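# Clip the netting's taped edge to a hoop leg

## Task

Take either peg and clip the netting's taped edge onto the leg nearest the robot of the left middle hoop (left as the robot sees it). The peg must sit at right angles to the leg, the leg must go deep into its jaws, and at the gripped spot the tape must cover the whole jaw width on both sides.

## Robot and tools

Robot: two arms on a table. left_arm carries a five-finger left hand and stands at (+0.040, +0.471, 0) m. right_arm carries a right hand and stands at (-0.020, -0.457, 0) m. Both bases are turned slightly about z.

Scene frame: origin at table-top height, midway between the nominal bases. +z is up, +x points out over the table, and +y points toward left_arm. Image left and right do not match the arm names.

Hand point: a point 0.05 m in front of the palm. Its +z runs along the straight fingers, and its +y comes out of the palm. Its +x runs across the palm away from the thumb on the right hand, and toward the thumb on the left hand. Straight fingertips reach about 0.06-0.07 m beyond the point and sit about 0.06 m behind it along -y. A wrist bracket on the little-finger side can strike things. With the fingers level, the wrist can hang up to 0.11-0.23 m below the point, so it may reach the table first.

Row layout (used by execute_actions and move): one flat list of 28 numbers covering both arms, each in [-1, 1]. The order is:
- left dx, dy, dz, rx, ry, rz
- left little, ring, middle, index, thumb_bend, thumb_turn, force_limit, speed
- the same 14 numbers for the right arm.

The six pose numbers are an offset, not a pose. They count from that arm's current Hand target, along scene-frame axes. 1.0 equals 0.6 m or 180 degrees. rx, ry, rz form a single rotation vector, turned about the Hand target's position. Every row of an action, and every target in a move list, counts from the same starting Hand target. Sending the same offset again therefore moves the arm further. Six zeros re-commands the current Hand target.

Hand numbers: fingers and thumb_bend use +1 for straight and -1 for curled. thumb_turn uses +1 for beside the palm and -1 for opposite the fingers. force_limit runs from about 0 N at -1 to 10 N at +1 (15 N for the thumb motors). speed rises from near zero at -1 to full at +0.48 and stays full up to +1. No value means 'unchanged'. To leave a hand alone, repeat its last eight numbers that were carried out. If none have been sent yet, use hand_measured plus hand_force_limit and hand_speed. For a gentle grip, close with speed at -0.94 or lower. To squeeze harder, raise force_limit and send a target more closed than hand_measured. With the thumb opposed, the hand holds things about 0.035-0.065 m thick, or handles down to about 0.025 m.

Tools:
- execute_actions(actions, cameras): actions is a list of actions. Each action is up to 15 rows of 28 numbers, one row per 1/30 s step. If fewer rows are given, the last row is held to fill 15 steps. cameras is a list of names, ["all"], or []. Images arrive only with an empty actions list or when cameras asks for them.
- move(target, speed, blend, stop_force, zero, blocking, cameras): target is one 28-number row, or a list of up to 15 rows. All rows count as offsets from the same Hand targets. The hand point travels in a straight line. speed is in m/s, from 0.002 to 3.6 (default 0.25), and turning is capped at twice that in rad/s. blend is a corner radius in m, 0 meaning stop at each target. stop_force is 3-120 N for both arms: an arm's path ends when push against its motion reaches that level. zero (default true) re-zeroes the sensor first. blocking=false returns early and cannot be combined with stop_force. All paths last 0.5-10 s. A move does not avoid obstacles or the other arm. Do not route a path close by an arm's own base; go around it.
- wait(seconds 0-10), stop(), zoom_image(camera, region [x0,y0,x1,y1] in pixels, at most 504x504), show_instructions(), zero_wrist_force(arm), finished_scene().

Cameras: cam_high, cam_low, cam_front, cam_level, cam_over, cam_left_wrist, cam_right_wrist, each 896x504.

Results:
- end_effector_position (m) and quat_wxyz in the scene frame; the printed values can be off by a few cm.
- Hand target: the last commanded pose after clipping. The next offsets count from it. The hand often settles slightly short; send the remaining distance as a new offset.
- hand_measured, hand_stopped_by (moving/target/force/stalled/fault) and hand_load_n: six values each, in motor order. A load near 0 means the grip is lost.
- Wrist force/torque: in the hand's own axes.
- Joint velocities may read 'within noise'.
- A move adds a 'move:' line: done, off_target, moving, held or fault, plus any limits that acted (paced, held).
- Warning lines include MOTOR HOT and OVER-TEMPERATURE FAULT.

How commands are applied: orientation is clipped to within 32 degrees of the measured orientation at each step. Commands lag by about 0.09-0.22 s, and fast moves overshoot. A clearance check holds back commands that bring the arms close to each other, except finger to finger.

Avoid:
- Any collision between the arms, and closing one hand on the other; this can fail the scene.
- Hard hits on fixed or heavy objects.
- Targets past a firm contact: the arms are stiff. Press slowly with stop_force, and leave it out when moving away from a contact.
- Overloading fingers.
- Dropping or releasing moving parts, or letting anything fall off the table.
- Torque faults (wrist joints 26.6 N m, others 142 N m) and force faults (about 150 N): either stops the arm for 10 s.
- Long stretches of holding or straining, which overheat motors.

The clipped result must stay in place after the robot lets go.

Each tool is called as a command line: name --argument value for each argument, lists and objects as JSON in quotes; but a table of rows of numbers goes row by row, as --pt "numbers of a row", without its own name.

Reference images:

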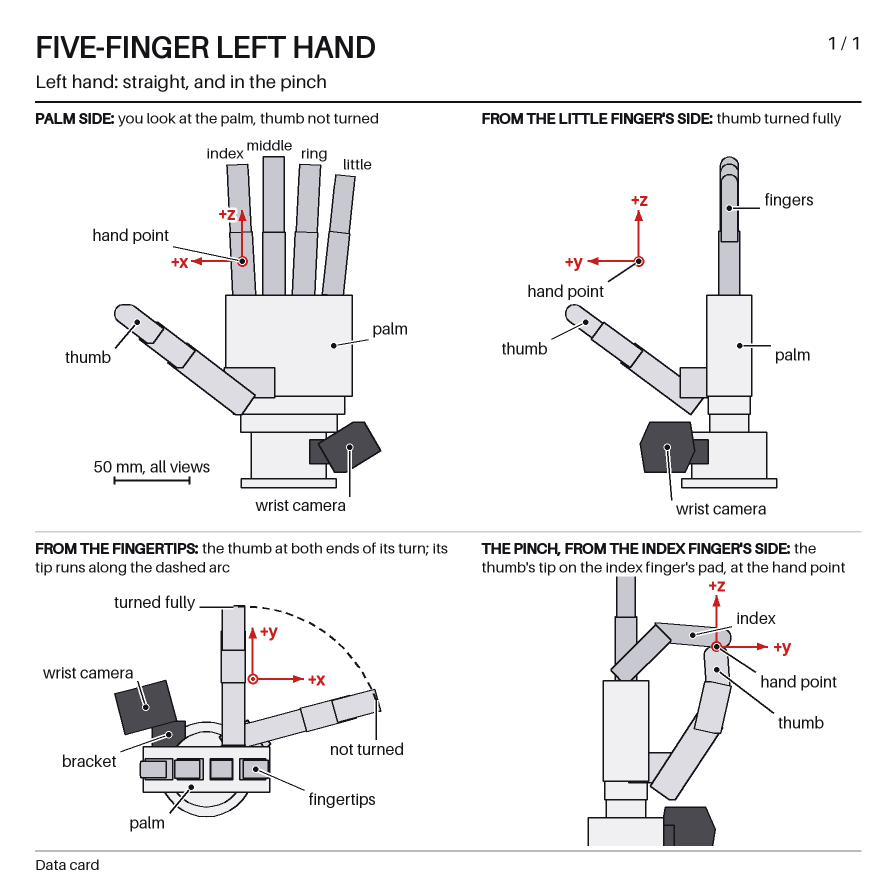

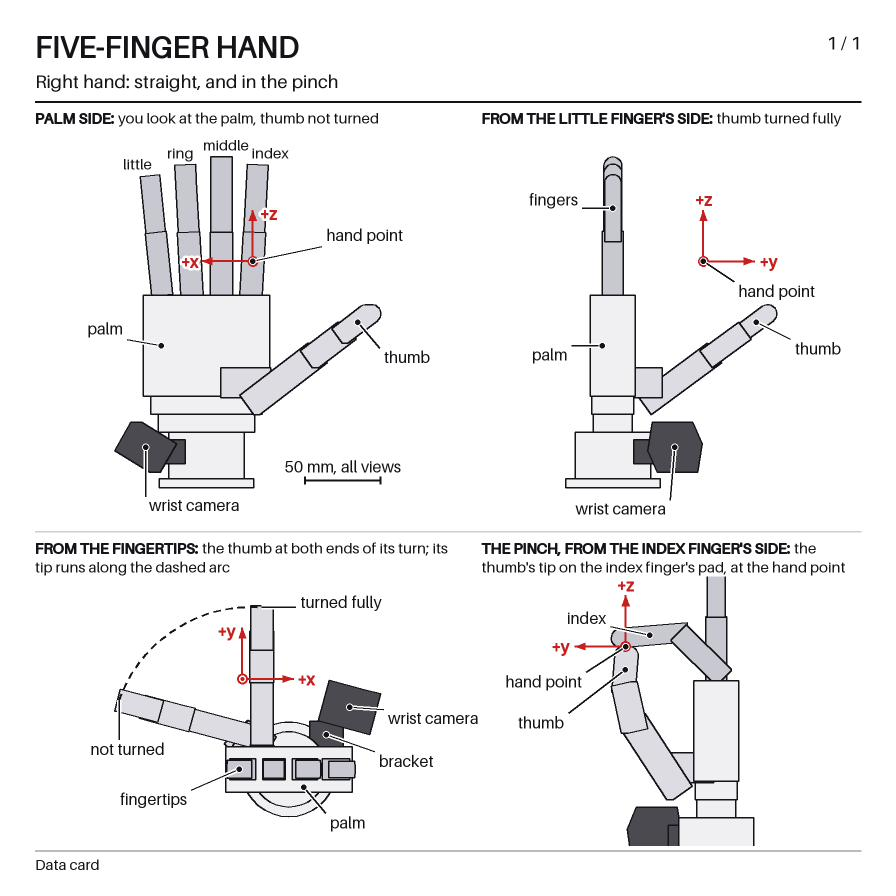

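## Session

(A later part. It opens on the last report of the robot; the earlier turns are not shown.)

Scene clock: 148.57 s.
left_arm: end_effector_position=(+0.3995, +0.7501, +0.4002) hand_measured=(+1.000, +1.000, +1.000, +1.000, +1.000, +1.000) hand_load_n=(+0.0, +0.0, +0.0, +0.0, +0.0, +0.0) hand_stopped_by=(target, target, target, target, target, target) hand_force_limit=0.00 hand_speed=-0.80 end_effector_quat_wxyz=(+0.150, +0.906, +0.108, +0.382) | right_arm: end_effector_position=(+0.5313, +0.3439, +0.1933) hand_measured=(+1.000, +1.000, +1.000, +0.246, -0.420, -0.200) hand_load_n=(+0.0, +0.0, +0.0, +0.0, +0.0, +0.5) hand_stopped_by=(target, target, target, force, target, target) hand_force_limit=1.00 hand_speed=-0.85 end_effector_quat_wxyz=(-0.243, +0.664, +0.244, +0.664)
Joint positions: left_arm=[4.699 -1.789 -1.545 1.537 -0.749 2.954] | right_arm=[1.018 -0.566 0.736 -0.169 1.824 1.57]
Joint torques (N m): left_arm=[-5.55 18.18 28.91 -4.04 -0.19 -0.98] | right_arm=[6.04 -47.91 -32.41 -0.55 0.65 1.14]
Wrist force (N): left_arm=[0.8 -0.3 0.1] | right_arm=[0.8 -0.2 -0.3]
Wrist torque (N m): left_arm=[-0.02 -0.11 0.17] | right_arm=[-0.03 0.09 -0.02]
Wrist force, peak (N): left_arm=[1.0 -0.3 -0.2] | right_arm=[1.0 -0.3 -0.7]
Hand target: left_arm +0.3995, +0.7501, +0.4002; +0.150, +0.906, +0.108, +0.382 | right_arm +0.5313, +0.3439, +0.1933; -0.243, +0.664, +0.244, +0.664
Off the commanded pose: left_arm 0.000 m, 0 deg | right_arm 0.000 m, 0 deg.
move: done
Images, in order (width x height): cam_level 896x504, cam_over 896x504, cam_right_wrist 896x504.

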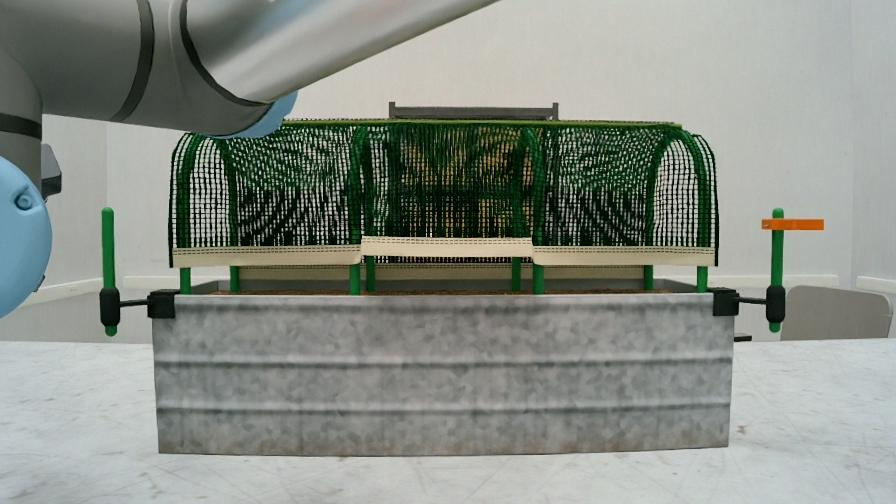

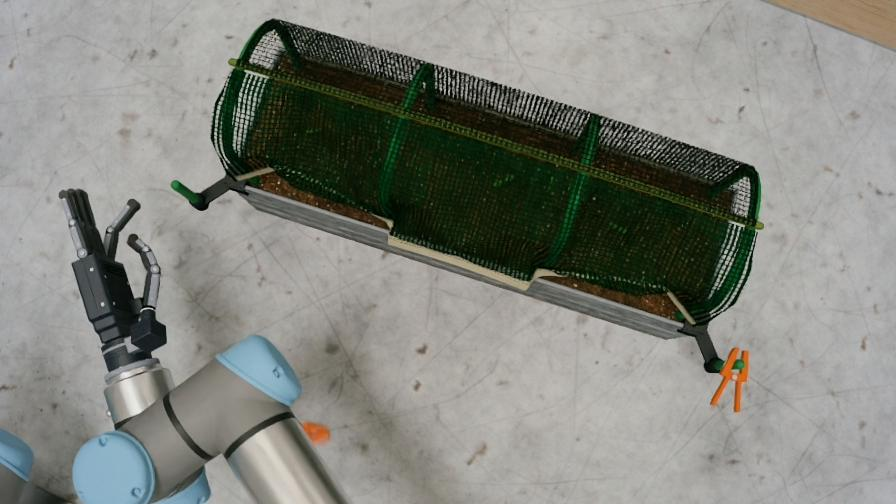

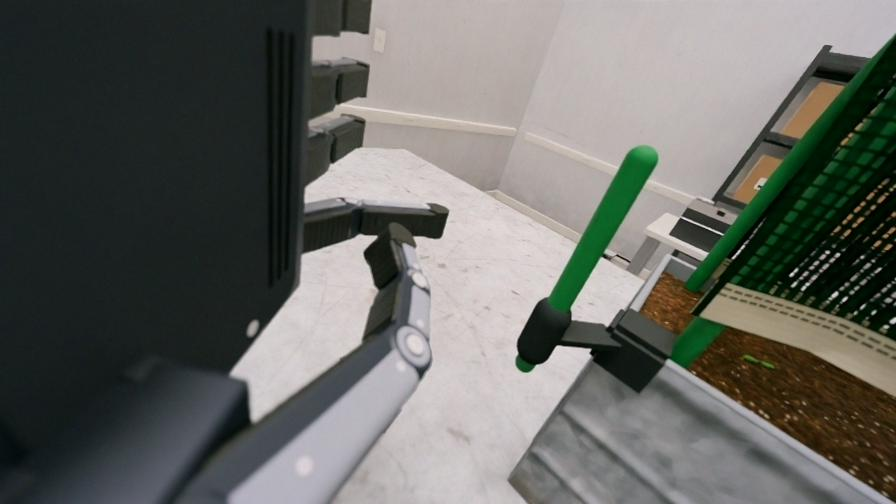

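wait --seconds 0.3 --cameras '["all"]'

Scene clock: 149.00 s.
left_arm: end_effector_position=(+0.3995, +0.7501, +0.4002) hand_measured=(+1.000, +1.000, +1.000, +1.000, +1.000, +1.000) hand_load_n=(+0.0, +0.0, +0.0, +0.0, +0.0, +0.0) hand_stopped_by=(target, target, target, target, target, target) hand_force_limit=0.00 hand_speed=-0.80 end_effector_quat_wxyz=(+0.150, +0.906, +0.108, +0.382) | right_arm: end_effector_position=(+0.5313, +0.3439, +0.1933) hand_measured=(+1.000, +1.000, +1.000, +0.246, -0.420, -0.200) hand_load_n=(+0.5, +0.0, +0.0, +0.5, +0.0, +0.0) hand_stopped_by=(target, target, target, force, target, target) hand_force_limit=1.00 hand_speed=-0.85 end_effector_quat_wxyz=(-0.243, +0.664, +0.244, +0.664)
Joint positions: left_arm=[4.699 -1.789 -1.545 1.537 -0.749 2.954] | right_arm=[1.018 -0.566 0.736 -0.169 1.824 1.57]
Joint torques (N m): left_arm=[-4.65 20.17 28.86 -3.95 0.03 -0.88] | right_arm=[5.5 -48.15 -32 -0.78 -0.34 1.02]
Wrist force (N): left_arm=[0.8 -0.3 -0.2] | right_arm=[0.6 0.0 -0.6]
Wrist torque (N m): left_arm=[0.00 -0.11 0.17] | right_arm=[0.00 0.12 -0.03]
Wrist force, peak (N): left_arm=[0.9 -0.5 0.1] | right_arm=[1.0 0.1 -0.9]
Hand target: left_arm +0.3995, +0.7501, +0.4002; +0.150, +0.906, +0.108, +0.382 | right_arm +0.5313, +0.3439, +0.1933; -0.243, +0.664, +0.244, +0.664
Off the commanded pose: left_arm 0.000 m, 0 deg | right_arm 0.000 m, 0 deg.
wait: 0.30 s; at rest by 0.03 s

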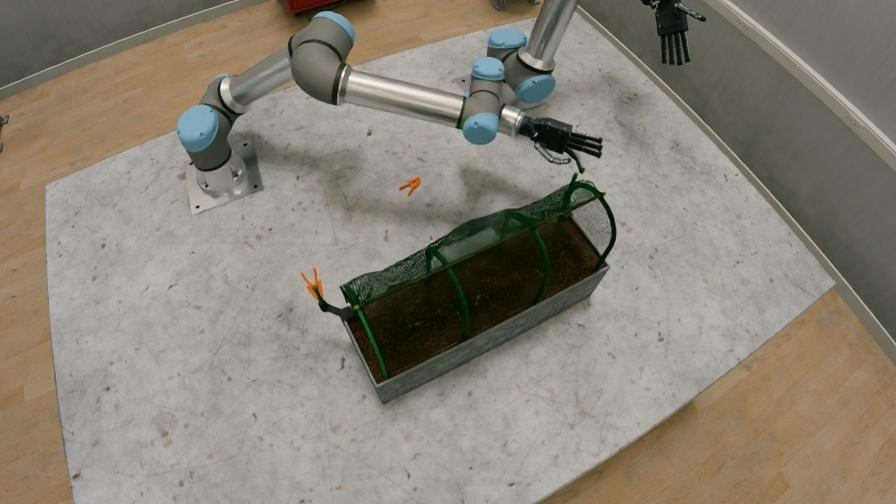

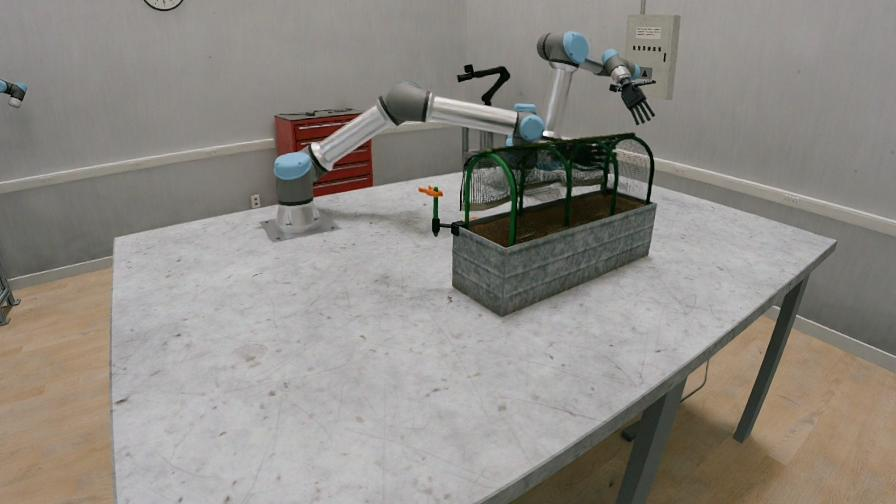

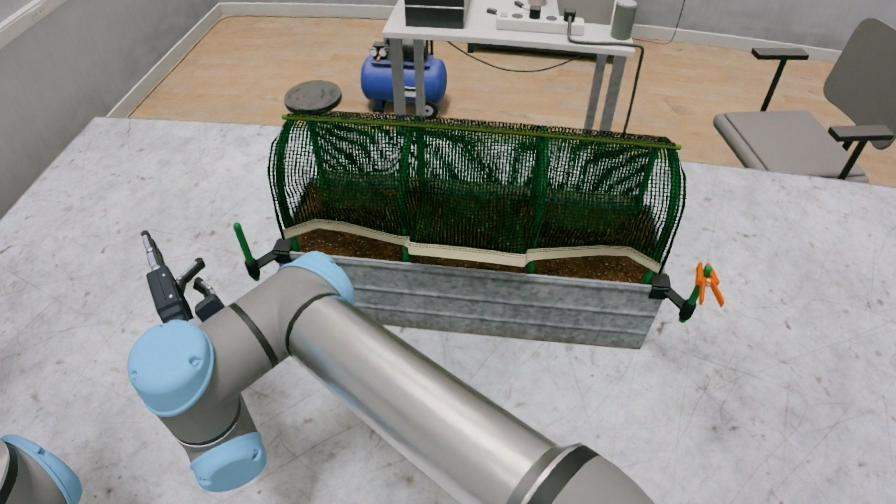

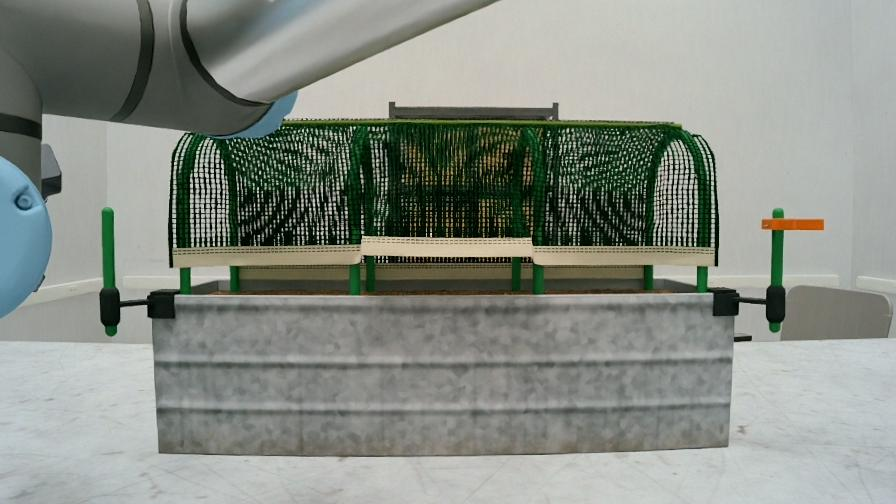

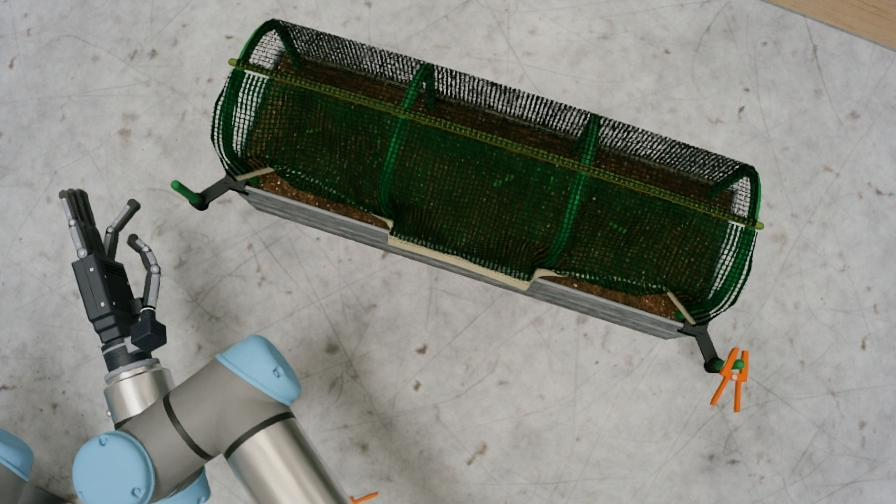

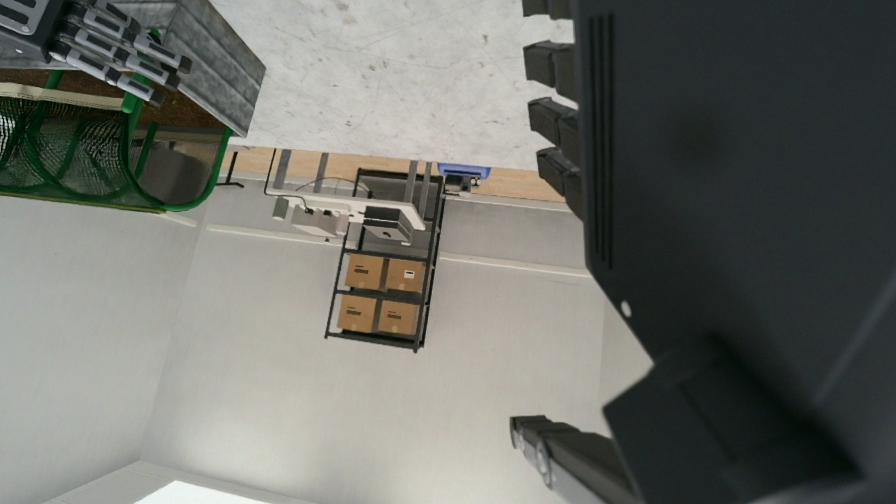

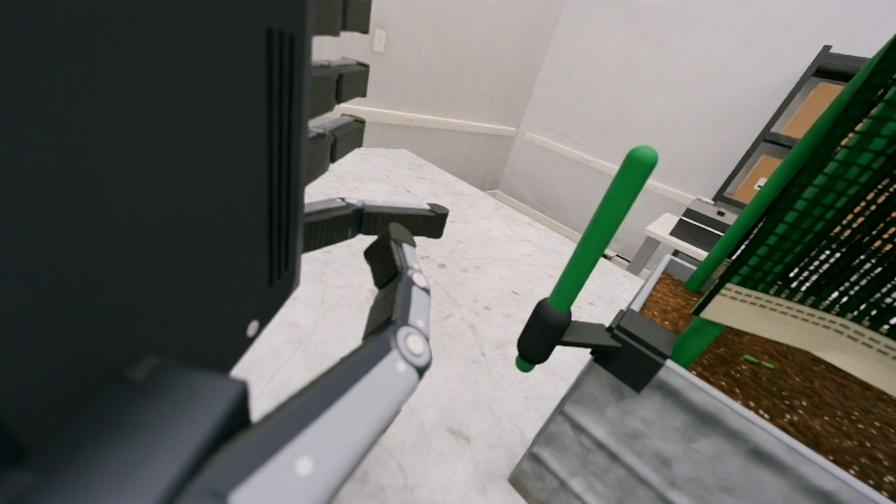

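zoom_image --camera "cam_over" --region '[700, 335, 770, 420]'

zoom_image --camera "cam_front" --region '[670, 250, 740, 330]'

zoom_image --camera "cam_high" --region '[380, 160, 450, 210]'

Scaled by 5.929 from the camera's 896x504 image, which has a finer 1280x720 frame.

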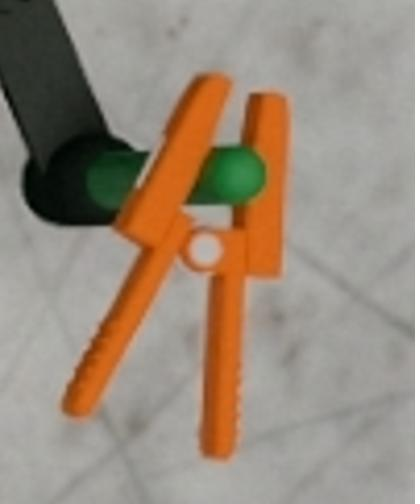

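Scaled by 6.300 from the camera's 896x504 image, which has a finer 1280x720 frame.

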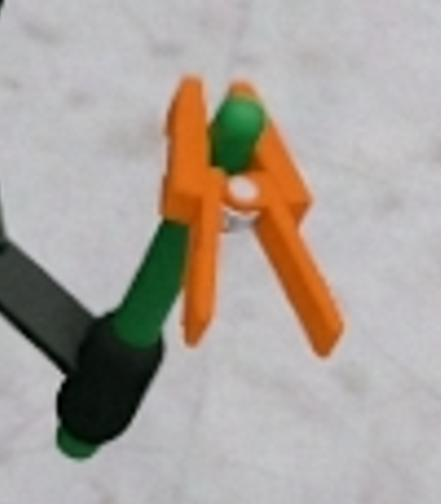

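Scaled by 7.200 from the camera's 896x504 image, which has a finer 1280x720 frame.

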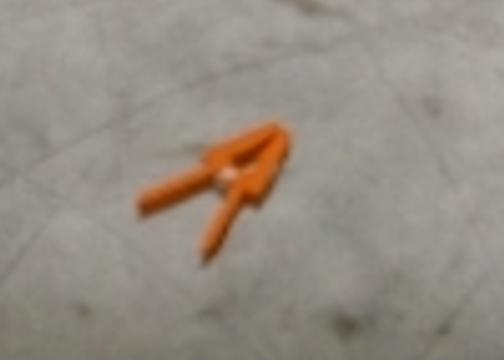

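move --pt "0 0 0 0 0 0 1 1 1 1 1 1 0.0 -0.8 -0.1855 -0.0732 0.1778 0 0 0 1 1 1 0.64 -0.2 -0.17 1.0 -0.3" --pt "0 0 0 0 0 0 1 1 1 1 1 1 0.0 -0.8 -0.1855 -0.6065 0.2278 0 0 0.11 1 1 1 0.64 -0.2 -0.17 1.0 -0.3" --speed 0.3 --blend 0.05

Scene clock: 169.33 s.
left_arm: end_effector_position=(+0.3995, +0.7501, +0.4002) hand_measured=(+1.000, +1.000, +1.000, +1.000, +1.000, +1.000) hand_load_n=(+0.0, +0.0, +0.0, +0.0, +0.0, +0.0) hand_stopped_by=(target, target, target, target, target, target) hand_force_limit=0.00 hand_speed=-0.80 end_effector_quat_wxyz=(+0.150, +0.906, +0.108, +0.382) | right_arm: end_effector_position=(+0.4200, -0.0200, +0.3300) hand_measured=(+1.000, +1.000, +1.000, +0.640, -0.200, -0.170) hand_load_n=(+0.0, +0.0, +0.0, +0.0, +0.0, +0.5) hand_stopped_by=(target, target, target, target, target, target) hand_force_limit=1.00 hand_speed=-0.30 end_effector_quat_wxyz=(-0.353, +0.612, +0.354, +0.612)
Joint positions: left_arm=[4.699 -1.789 -1.545 1.537 -0.749 2.954] | right_arm=[0.449 -1.65 1.976 -0.325 0.909 1.569]
Joint torques (N m): left_arm=[-4.8 20.46 28.38 -4 -0.1 -1.05] | right_arm=[-5.16 -26.36 -6.75 -3.03 -1.17 1.5]
Wrist force (N): left_arm=[0.8 -0.2 0.0] | right_arm=[0.7 -0.5 -0.7]
Wrist torque (N m): left_arm=[0.00 -0.11 0.17] | right_arm=[-0.08 0.13 -0.02]
Wrist force, peak (N): left_arm=[1.0 -0.5 -0.3] | right_arm=[1.2 -1.4 -1.3]
Hand target: left_arm +0.3995, +0.7501, +0.4002; +0.150, +0.906, +0.108, +0.382 | right_arm +0.4200, -0.0200, +0.3300; -0.353, +0.612, +0.354, +0.612
Off the commanded pose: left_arm 0.000 m, 0 deg | right_arm 0.000 m, 0 deg.
move: done

move --pt "0 0 0 0 0 0 1 1 1 1 1 1 0.0 -0.8 0.05 -0.5233 -0.05 0 0 0.1122 1 1 1 0.64 -0.2 -0.17 1.0 -0.3" --pt "0 0 0 0 0 0 1 1 1 1 1 1 0.0 -0.8 0.1550 -0.5233 -0.1533 0 0 0.1122 1 1 1 0.64 -0.2 -0.17 1.0 -0.3" --speed '[0.3, 0.15]' --blend 0.04 --cameras '["cam_over","cam_right_wrist","cam_level","cam_front"]'

Scene clock: 172.07 s.
left_arm: end_effector_position=(+0.3995, +0.7501, +0.4002) hand_measured=(+1.000, +1.000, +1.000, +1.000, +1.000, +1.000) hand_load_n=(+0.0, +0.0, +0.0, +0.0, +0.0, +0.0) hand_stopped_by=(target, target, target, target, target, target) hand_force_limit=0.00 hand_speed=-0.80 end_effector_quat_wxyz=(+0.150, +0.906, +0.108, +0.382) | right_arm: end_effector_position=(+0.5129, -0.3340, +0.2381) hand_measured=(+1.000, +1.000, +1.000, +0.640, -0.200, -0.170) hand_load_n=(+0.0, +0.0, +0.0, +0.0, +0.0, +0.0) hand_stopped_by=(target, target, target, target, target, target) hand_force_limit=1.00 hand_speed=-0.30 end_effector_quat_wxyz=(-0.455, +0.541, +0.456, +0.541)
Joint positions: left_arm=[4.699 -1.789 -1.545 1.537 -0.749 2.954] | right_arm=[-0.498 -1.351 1.911 -0.563 -0.39 1.571]
Joint torques (N m): left_arm=[-4.64 19.99 28.15 -3.96 0.06 -0.67] | right_arm=[5.86 -17.22 -28.06 -1.12 1.91 1.43]
Wrist force (N): left_arm=[0.6 -0.3 -0.1] | right_arm=[1.0 -0.3 -1.0]
Wrist torque (N m): left_arm=[0.00 -0.07 0.16] | right_arm=[-0.01 0.11 -0.04]
Wrist force, peak (N): left_arm=[0.9 -0.4 -0.2] | right_arm=[1.3 -0.3 -2.1]
Hand target: left_arm +0.3995, +0.7501, +0.4002; +0.150, +0.906, +0.108, +0.382 | right_arm +0.5130, -0.3340, +0.2380; -0.455, +0.541, +0.456, +0.541
Off the commanded pose: left_arm 0.000 m, 0 deg | right_arm 0.000 m, 0 deg.
move: done
Images, in order (width x height): cam_front 896x504, cam_level 896x504, cam_over 896x504, cam_right_wrist 896x504.

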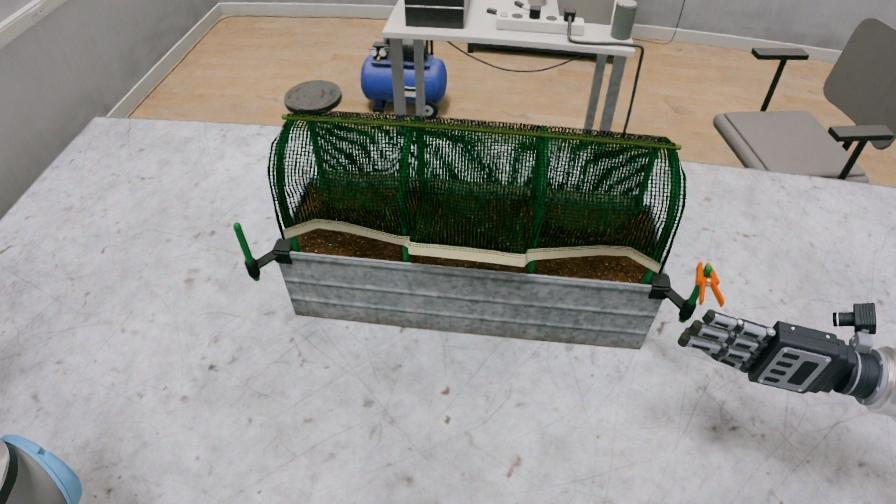

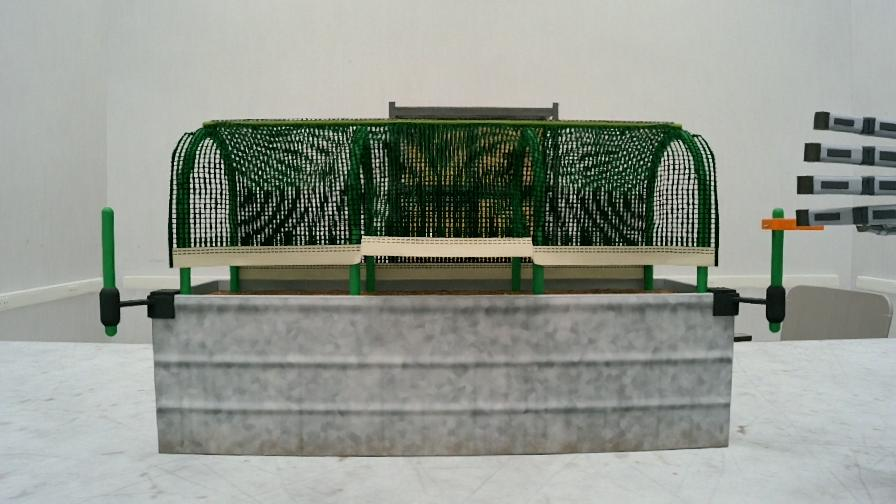

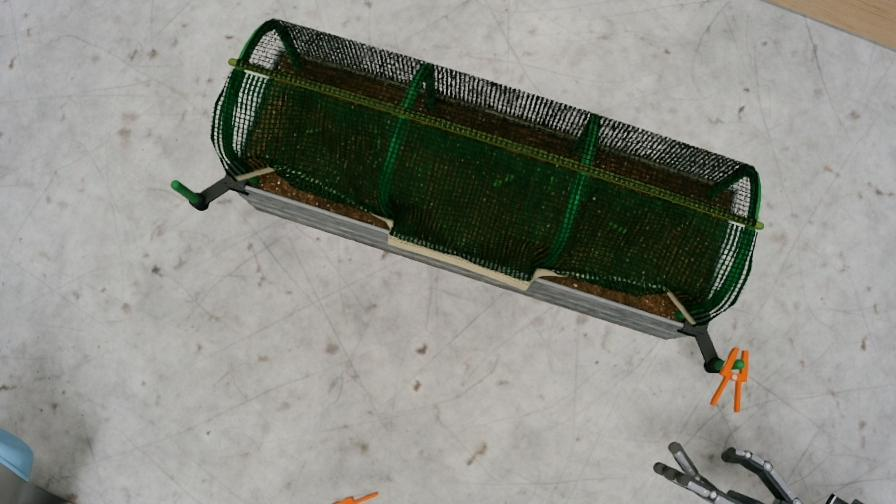

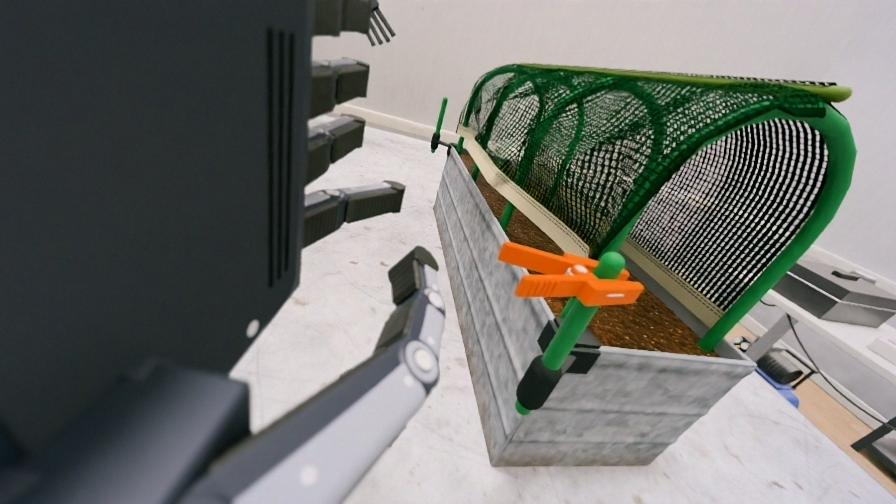

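zoom_image --camera "cam_level" --region '[750, 190, 870, 250]'

zoom_image --camera "cam_over" --region '[640, 335, 800, 490]'

zoom_image --camera "cam_right_wrist" --region '[380, 160, 660, 320]'

Scaled by 4.200 from the camera's 896x504 image, which has a finer 1280x720 frame.

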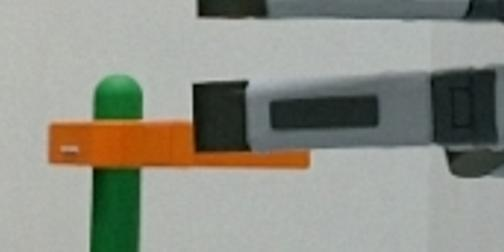

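Scaled by 3.150 from the camera's 896x504 image, which has a finer 1280x720 frame.

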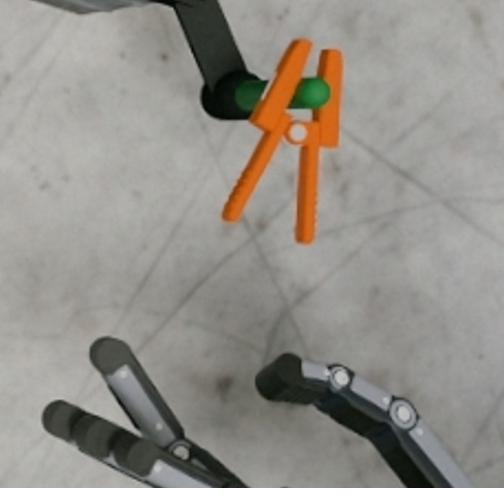

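Scaled by 1.800 from the camera's 896x504 image, which has a finer 1280x720 frame.

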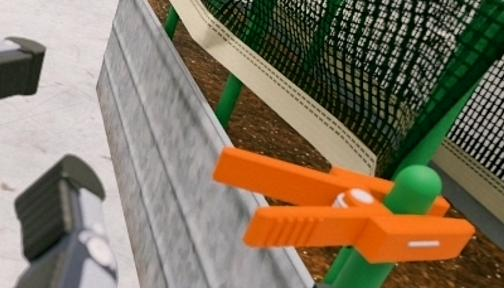

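move --target '[0,0,0,0,0,0,1,1,1,1,1,1,0.0,-0.8,0.07,-0.0047,0.0017,0,0,0,1,1,1,0.64,-0.2,-0.17,1.0,-0.3]' --speed 0.08 --stop_force 5 --cameras '["cam_over","cam_right_wrist","cam_level"]'

zoom_image --camera "cam_over" --region '[660, 335, 780, 450]'

zoom_image --camera "cam_right_wrist" --region '[360, 160, 640, 320]'

zoom_image --camera "cam_level" --region '[750, 190, 870, 250]'

Scene clock: 175.53 s.
left_arm: end_effector_position=(+0.3995, +0.7501, +0.4002) hand_measured=(+1.000, +1.000, +1.000, +1.000, +1.000, +1.000) hand_load_n=(+0.0, +0.0, -0.5, +0.0, +0.0, +0.0) hand_stopped_by=(target, target, target, target, target, target) hand_force_limit=0.00 hand_speed=-0.80 end_effector_quat_wxyz=(+0.150, +0.906, +0.108, +0.382) | right_arm: end_effector_position=(+0.5550, -0.3368, +0.2390) hand_measured=(+1.000, +1.000, +1.000, +0.640, -0.200, -0.170) hand_load_n=(+0.0, +0.0, +0.0, +0.0, +0.0, +0.0) hand_stopped_by=(target, target, target, target, target, target) hand_force_limit=1.00 hand_speed=-0.30 end_effector_quat_wxyz=(-0.455, +0.541, +0.456, +0.541)
Joint positions: left_arm=[4.699 -1.789 -1.545 1.537 -0.749 2.954] | right_arm=[-0.455 -1.261 1.789 -0.53 -0.347 1.572]
Joint torques (N m): left_arm=[-4.16 19.59 28.57 -3.78 0.06 -0.82] | right_arm=[6.35 -20.73 -29.12 1.97 1.98 -1.3]
Wrist force (N): left_arm=[0.7 -0.2 -0.1] | right_arm=[0.7 -0.5 -0.9]
Wrist torque (N m): left_arm=[0.01 -0.10 0.17] | right_arm=[-0.03 0.12 0.05]
Wrist force, peak (N): left_arm=[1.1 -0.4 0.2] | right_arm=[1.0 -0.6 -1.3]
Hand target: left_arm +0.3995, +0.7501, +0.4002; +0.150, +0.906, +0.108, +0.382 | right_arm +0.5550, -0.3368, +0.2390; -0.455, +0.541, +0.456, +0.541
Off the commanded pose: left_arm 0.000 m, 0 deg | right_arm 0.000 m, 0 deg.
move: done
Images, in order (width x height): cam_level 896x504, cam_over 896x504, cam_right_wrist 896x504.

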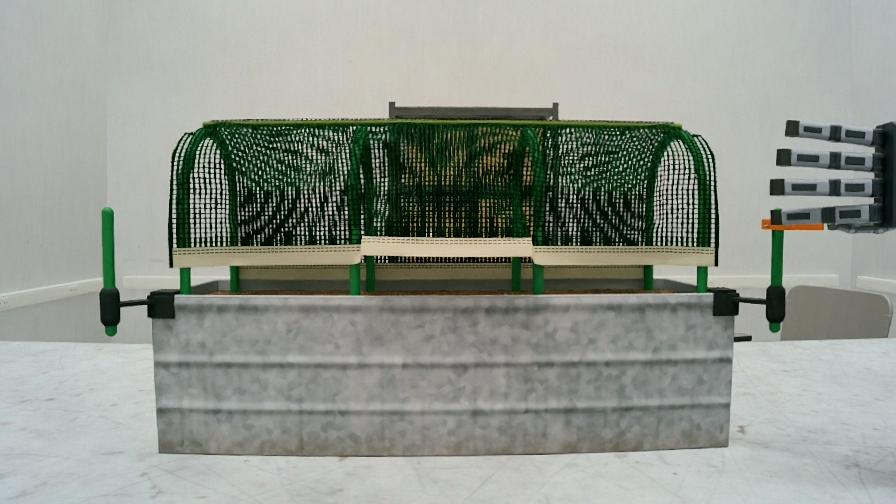

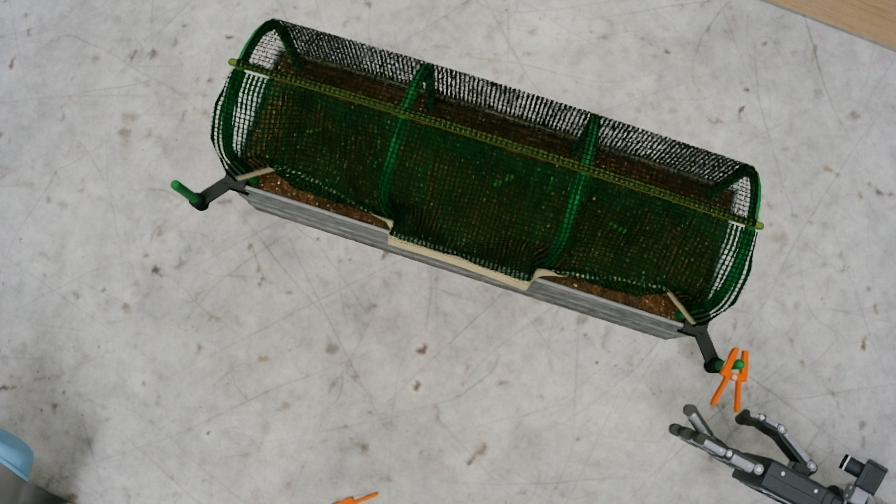

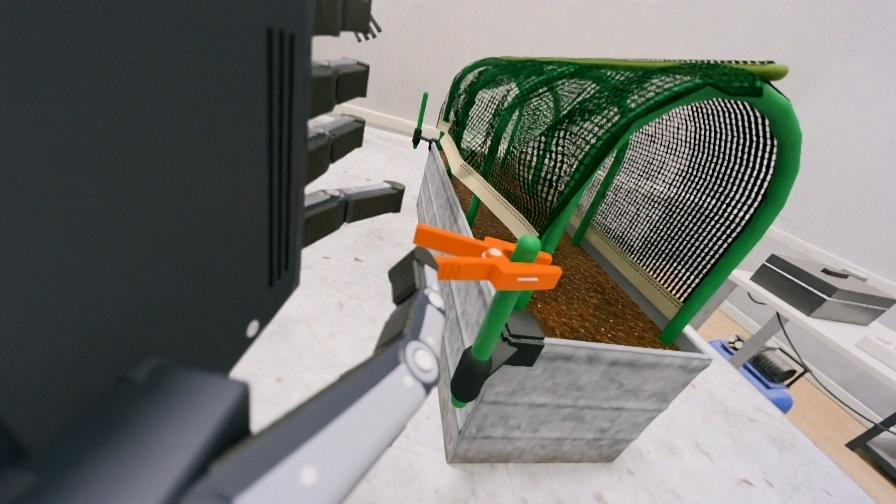

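Scaled by 4.200 from the camera's 896x504 image, which has a finer 1280x720 frame.

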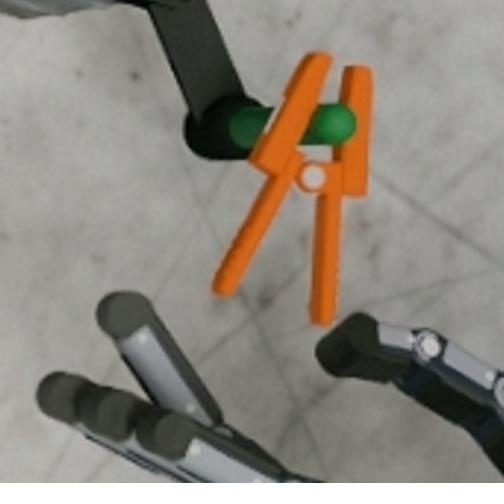

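Scaled by 1.800 from the camera's 896x504 image, which has a finer 1280x720 frame.

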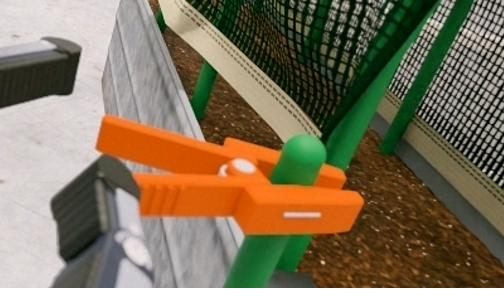

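Scaled by 4.200 from the camera's 896x504 image, which has a finer 1280x720 frame.

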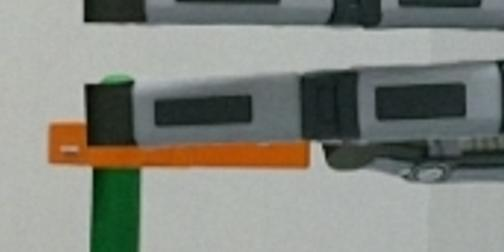

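move --target '[0,0,0,0,0,0,1,1,1,1,1,1,0.0,-0.8,0.0127,-0.0055,-0.0092,0,0,0,1,1,1,0.64,-0.2,-0.44,1.0,-0.5]' --speed 0.04 --cameras '["cam_over","cam_right_wrist","cam_level"]'

zoom_image --camera "cam_over" --region '[670, 335, 770, 435]'

zoom_image --camera "cam_right_wrist" --region '[360, 160, 640, 320]'

zoom_image --camera "cam_level" --region '[750, 190, 870, 250]'

Scene clock: 177.97 s.
left_arm: end_effector_position=(+0.3995, +0.7501, +0.4002) hand_measured=(+1.000, +1.000, +1.000, +1.000, +1.000, +1.000) hand_load_n=(+0.0, +0.0, +0.0, +0.0, -0.5, +0.0) hand_stopped_by=(target, target, target, target, target, target) hand_force_limit=0.00 hand_speed=-0.80 end_effector_quat_wxyz=(+0.150, +0.906, +0.108, +0.382) | right_arm: end_effector_position=(+0.5625, -0.3400, +0.2336) hand_measured=(+1.000, +1.000, +1.000, +0.640, -0.200, -0.440) hand_load_n=(+0.0, +0.0, +0.0, +0.0, +0.0, +0.0) hand_stopped_by=(target, target, target, target, target, target) hand_force_limit=1.00 hand_speed=-0.50 end_effector_quat_wxyz=(-0.455, +0.541, +0.456, +0.541)
Joint positions: left_arm=[4.699 -1.789 -1.545 1.537 -0.749 2.954] | right_arm=[-0.453 -1.237 1.772 -0.537 -0.345 1.572]
Joint torques (N m): left_arm=[-3.75 18.96 28.25 -4.08 -0.27 -0.76] | right_arm=[6.77 -22.32 -27.9 -1.22 1.84 0.1]
Wrist force (N): left_arm=[0.8 -0.4 -0.2] | right_arm=[0.8 -0.2 -1.0]
Wrist torque (N m): left_arm=[-0.01 -0.11 0.17] | right_arm=[0.01 0.12 0.05]
Wrist force, peak (N): left_arm=[1.0 -0.5 -0.3] | right_arm=[1.3 -0.3 -1.2]
Hand target: left_arm +0.3995, +0.7501, +0.4002; +0.150, +0.906, +0.108, +0.382 | right_arm +0.5627, -0.3401, +0.2335; -0.455, +0.541, +0.456, +0.541
Off the commanded pose: left_arm 0.000 m, 0 deg | right_arm 0.000 m, 0 deg.
move: done
Images, in order (width x height): cam_level 896x504, cam_over 896x504, cam_right_wrist 896x504.

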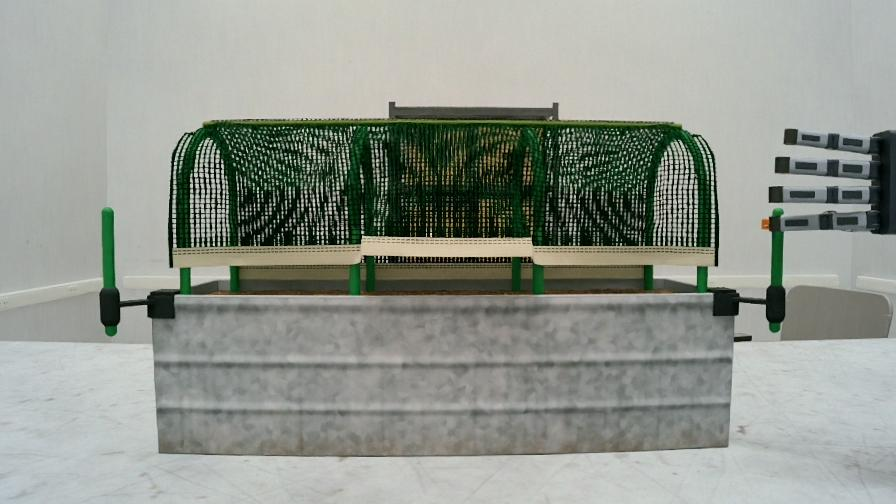

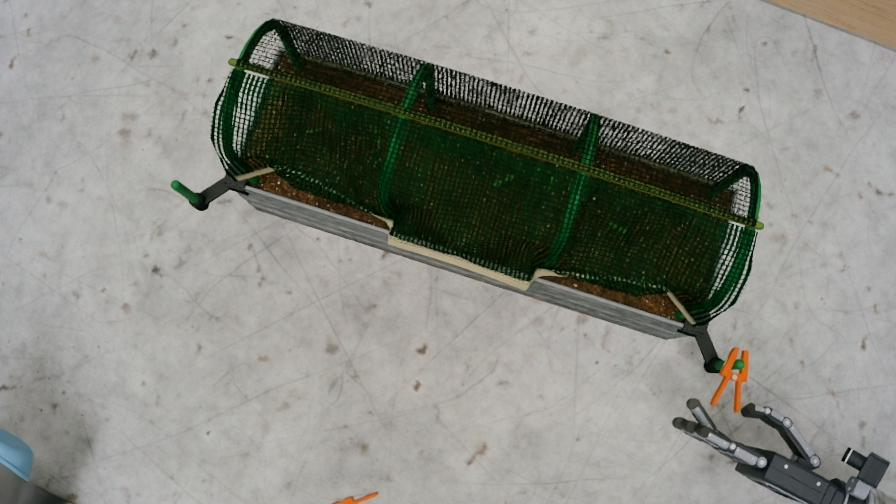

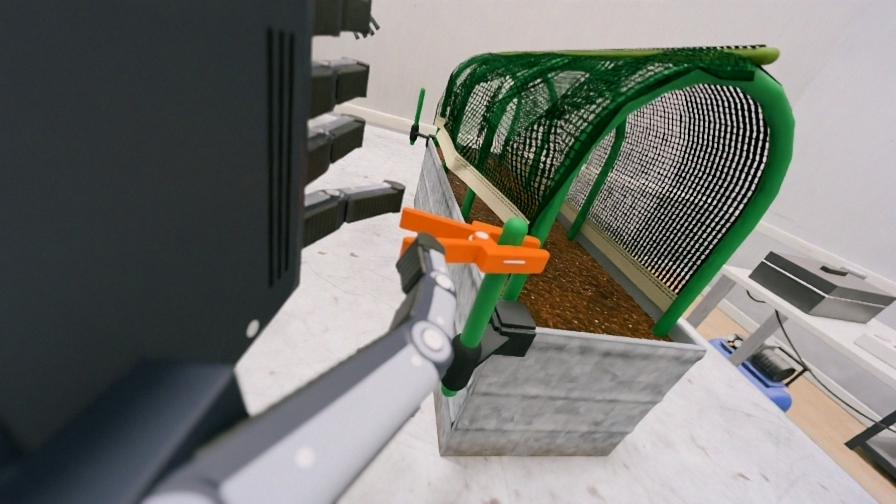

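Scaled by 5.040 from the camera's 896x504 image, which has a finer 1280x720 frame.

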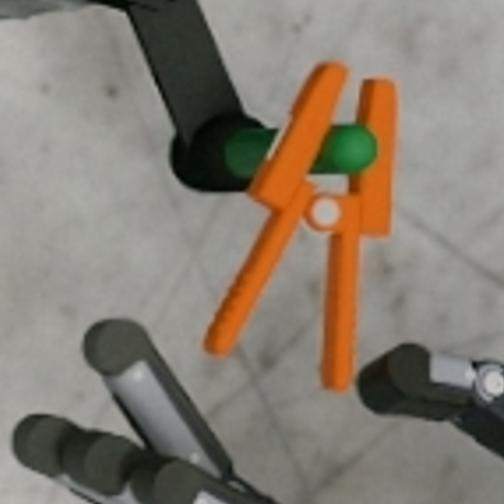

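Scaled by 1.800 from the camera's 896x504 image, which has a finer 1280x720 frame.

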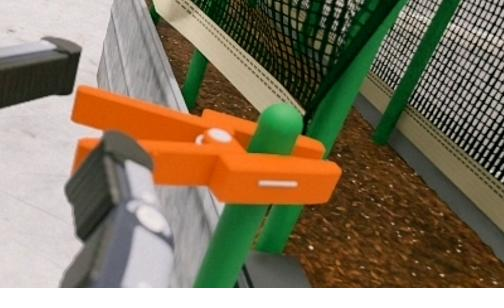

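Scaled by 4.200 from the camera's 896x504 image, which has a finer 1280x720 frame.

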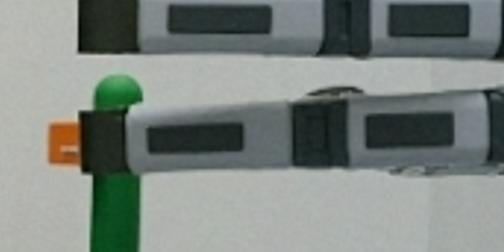

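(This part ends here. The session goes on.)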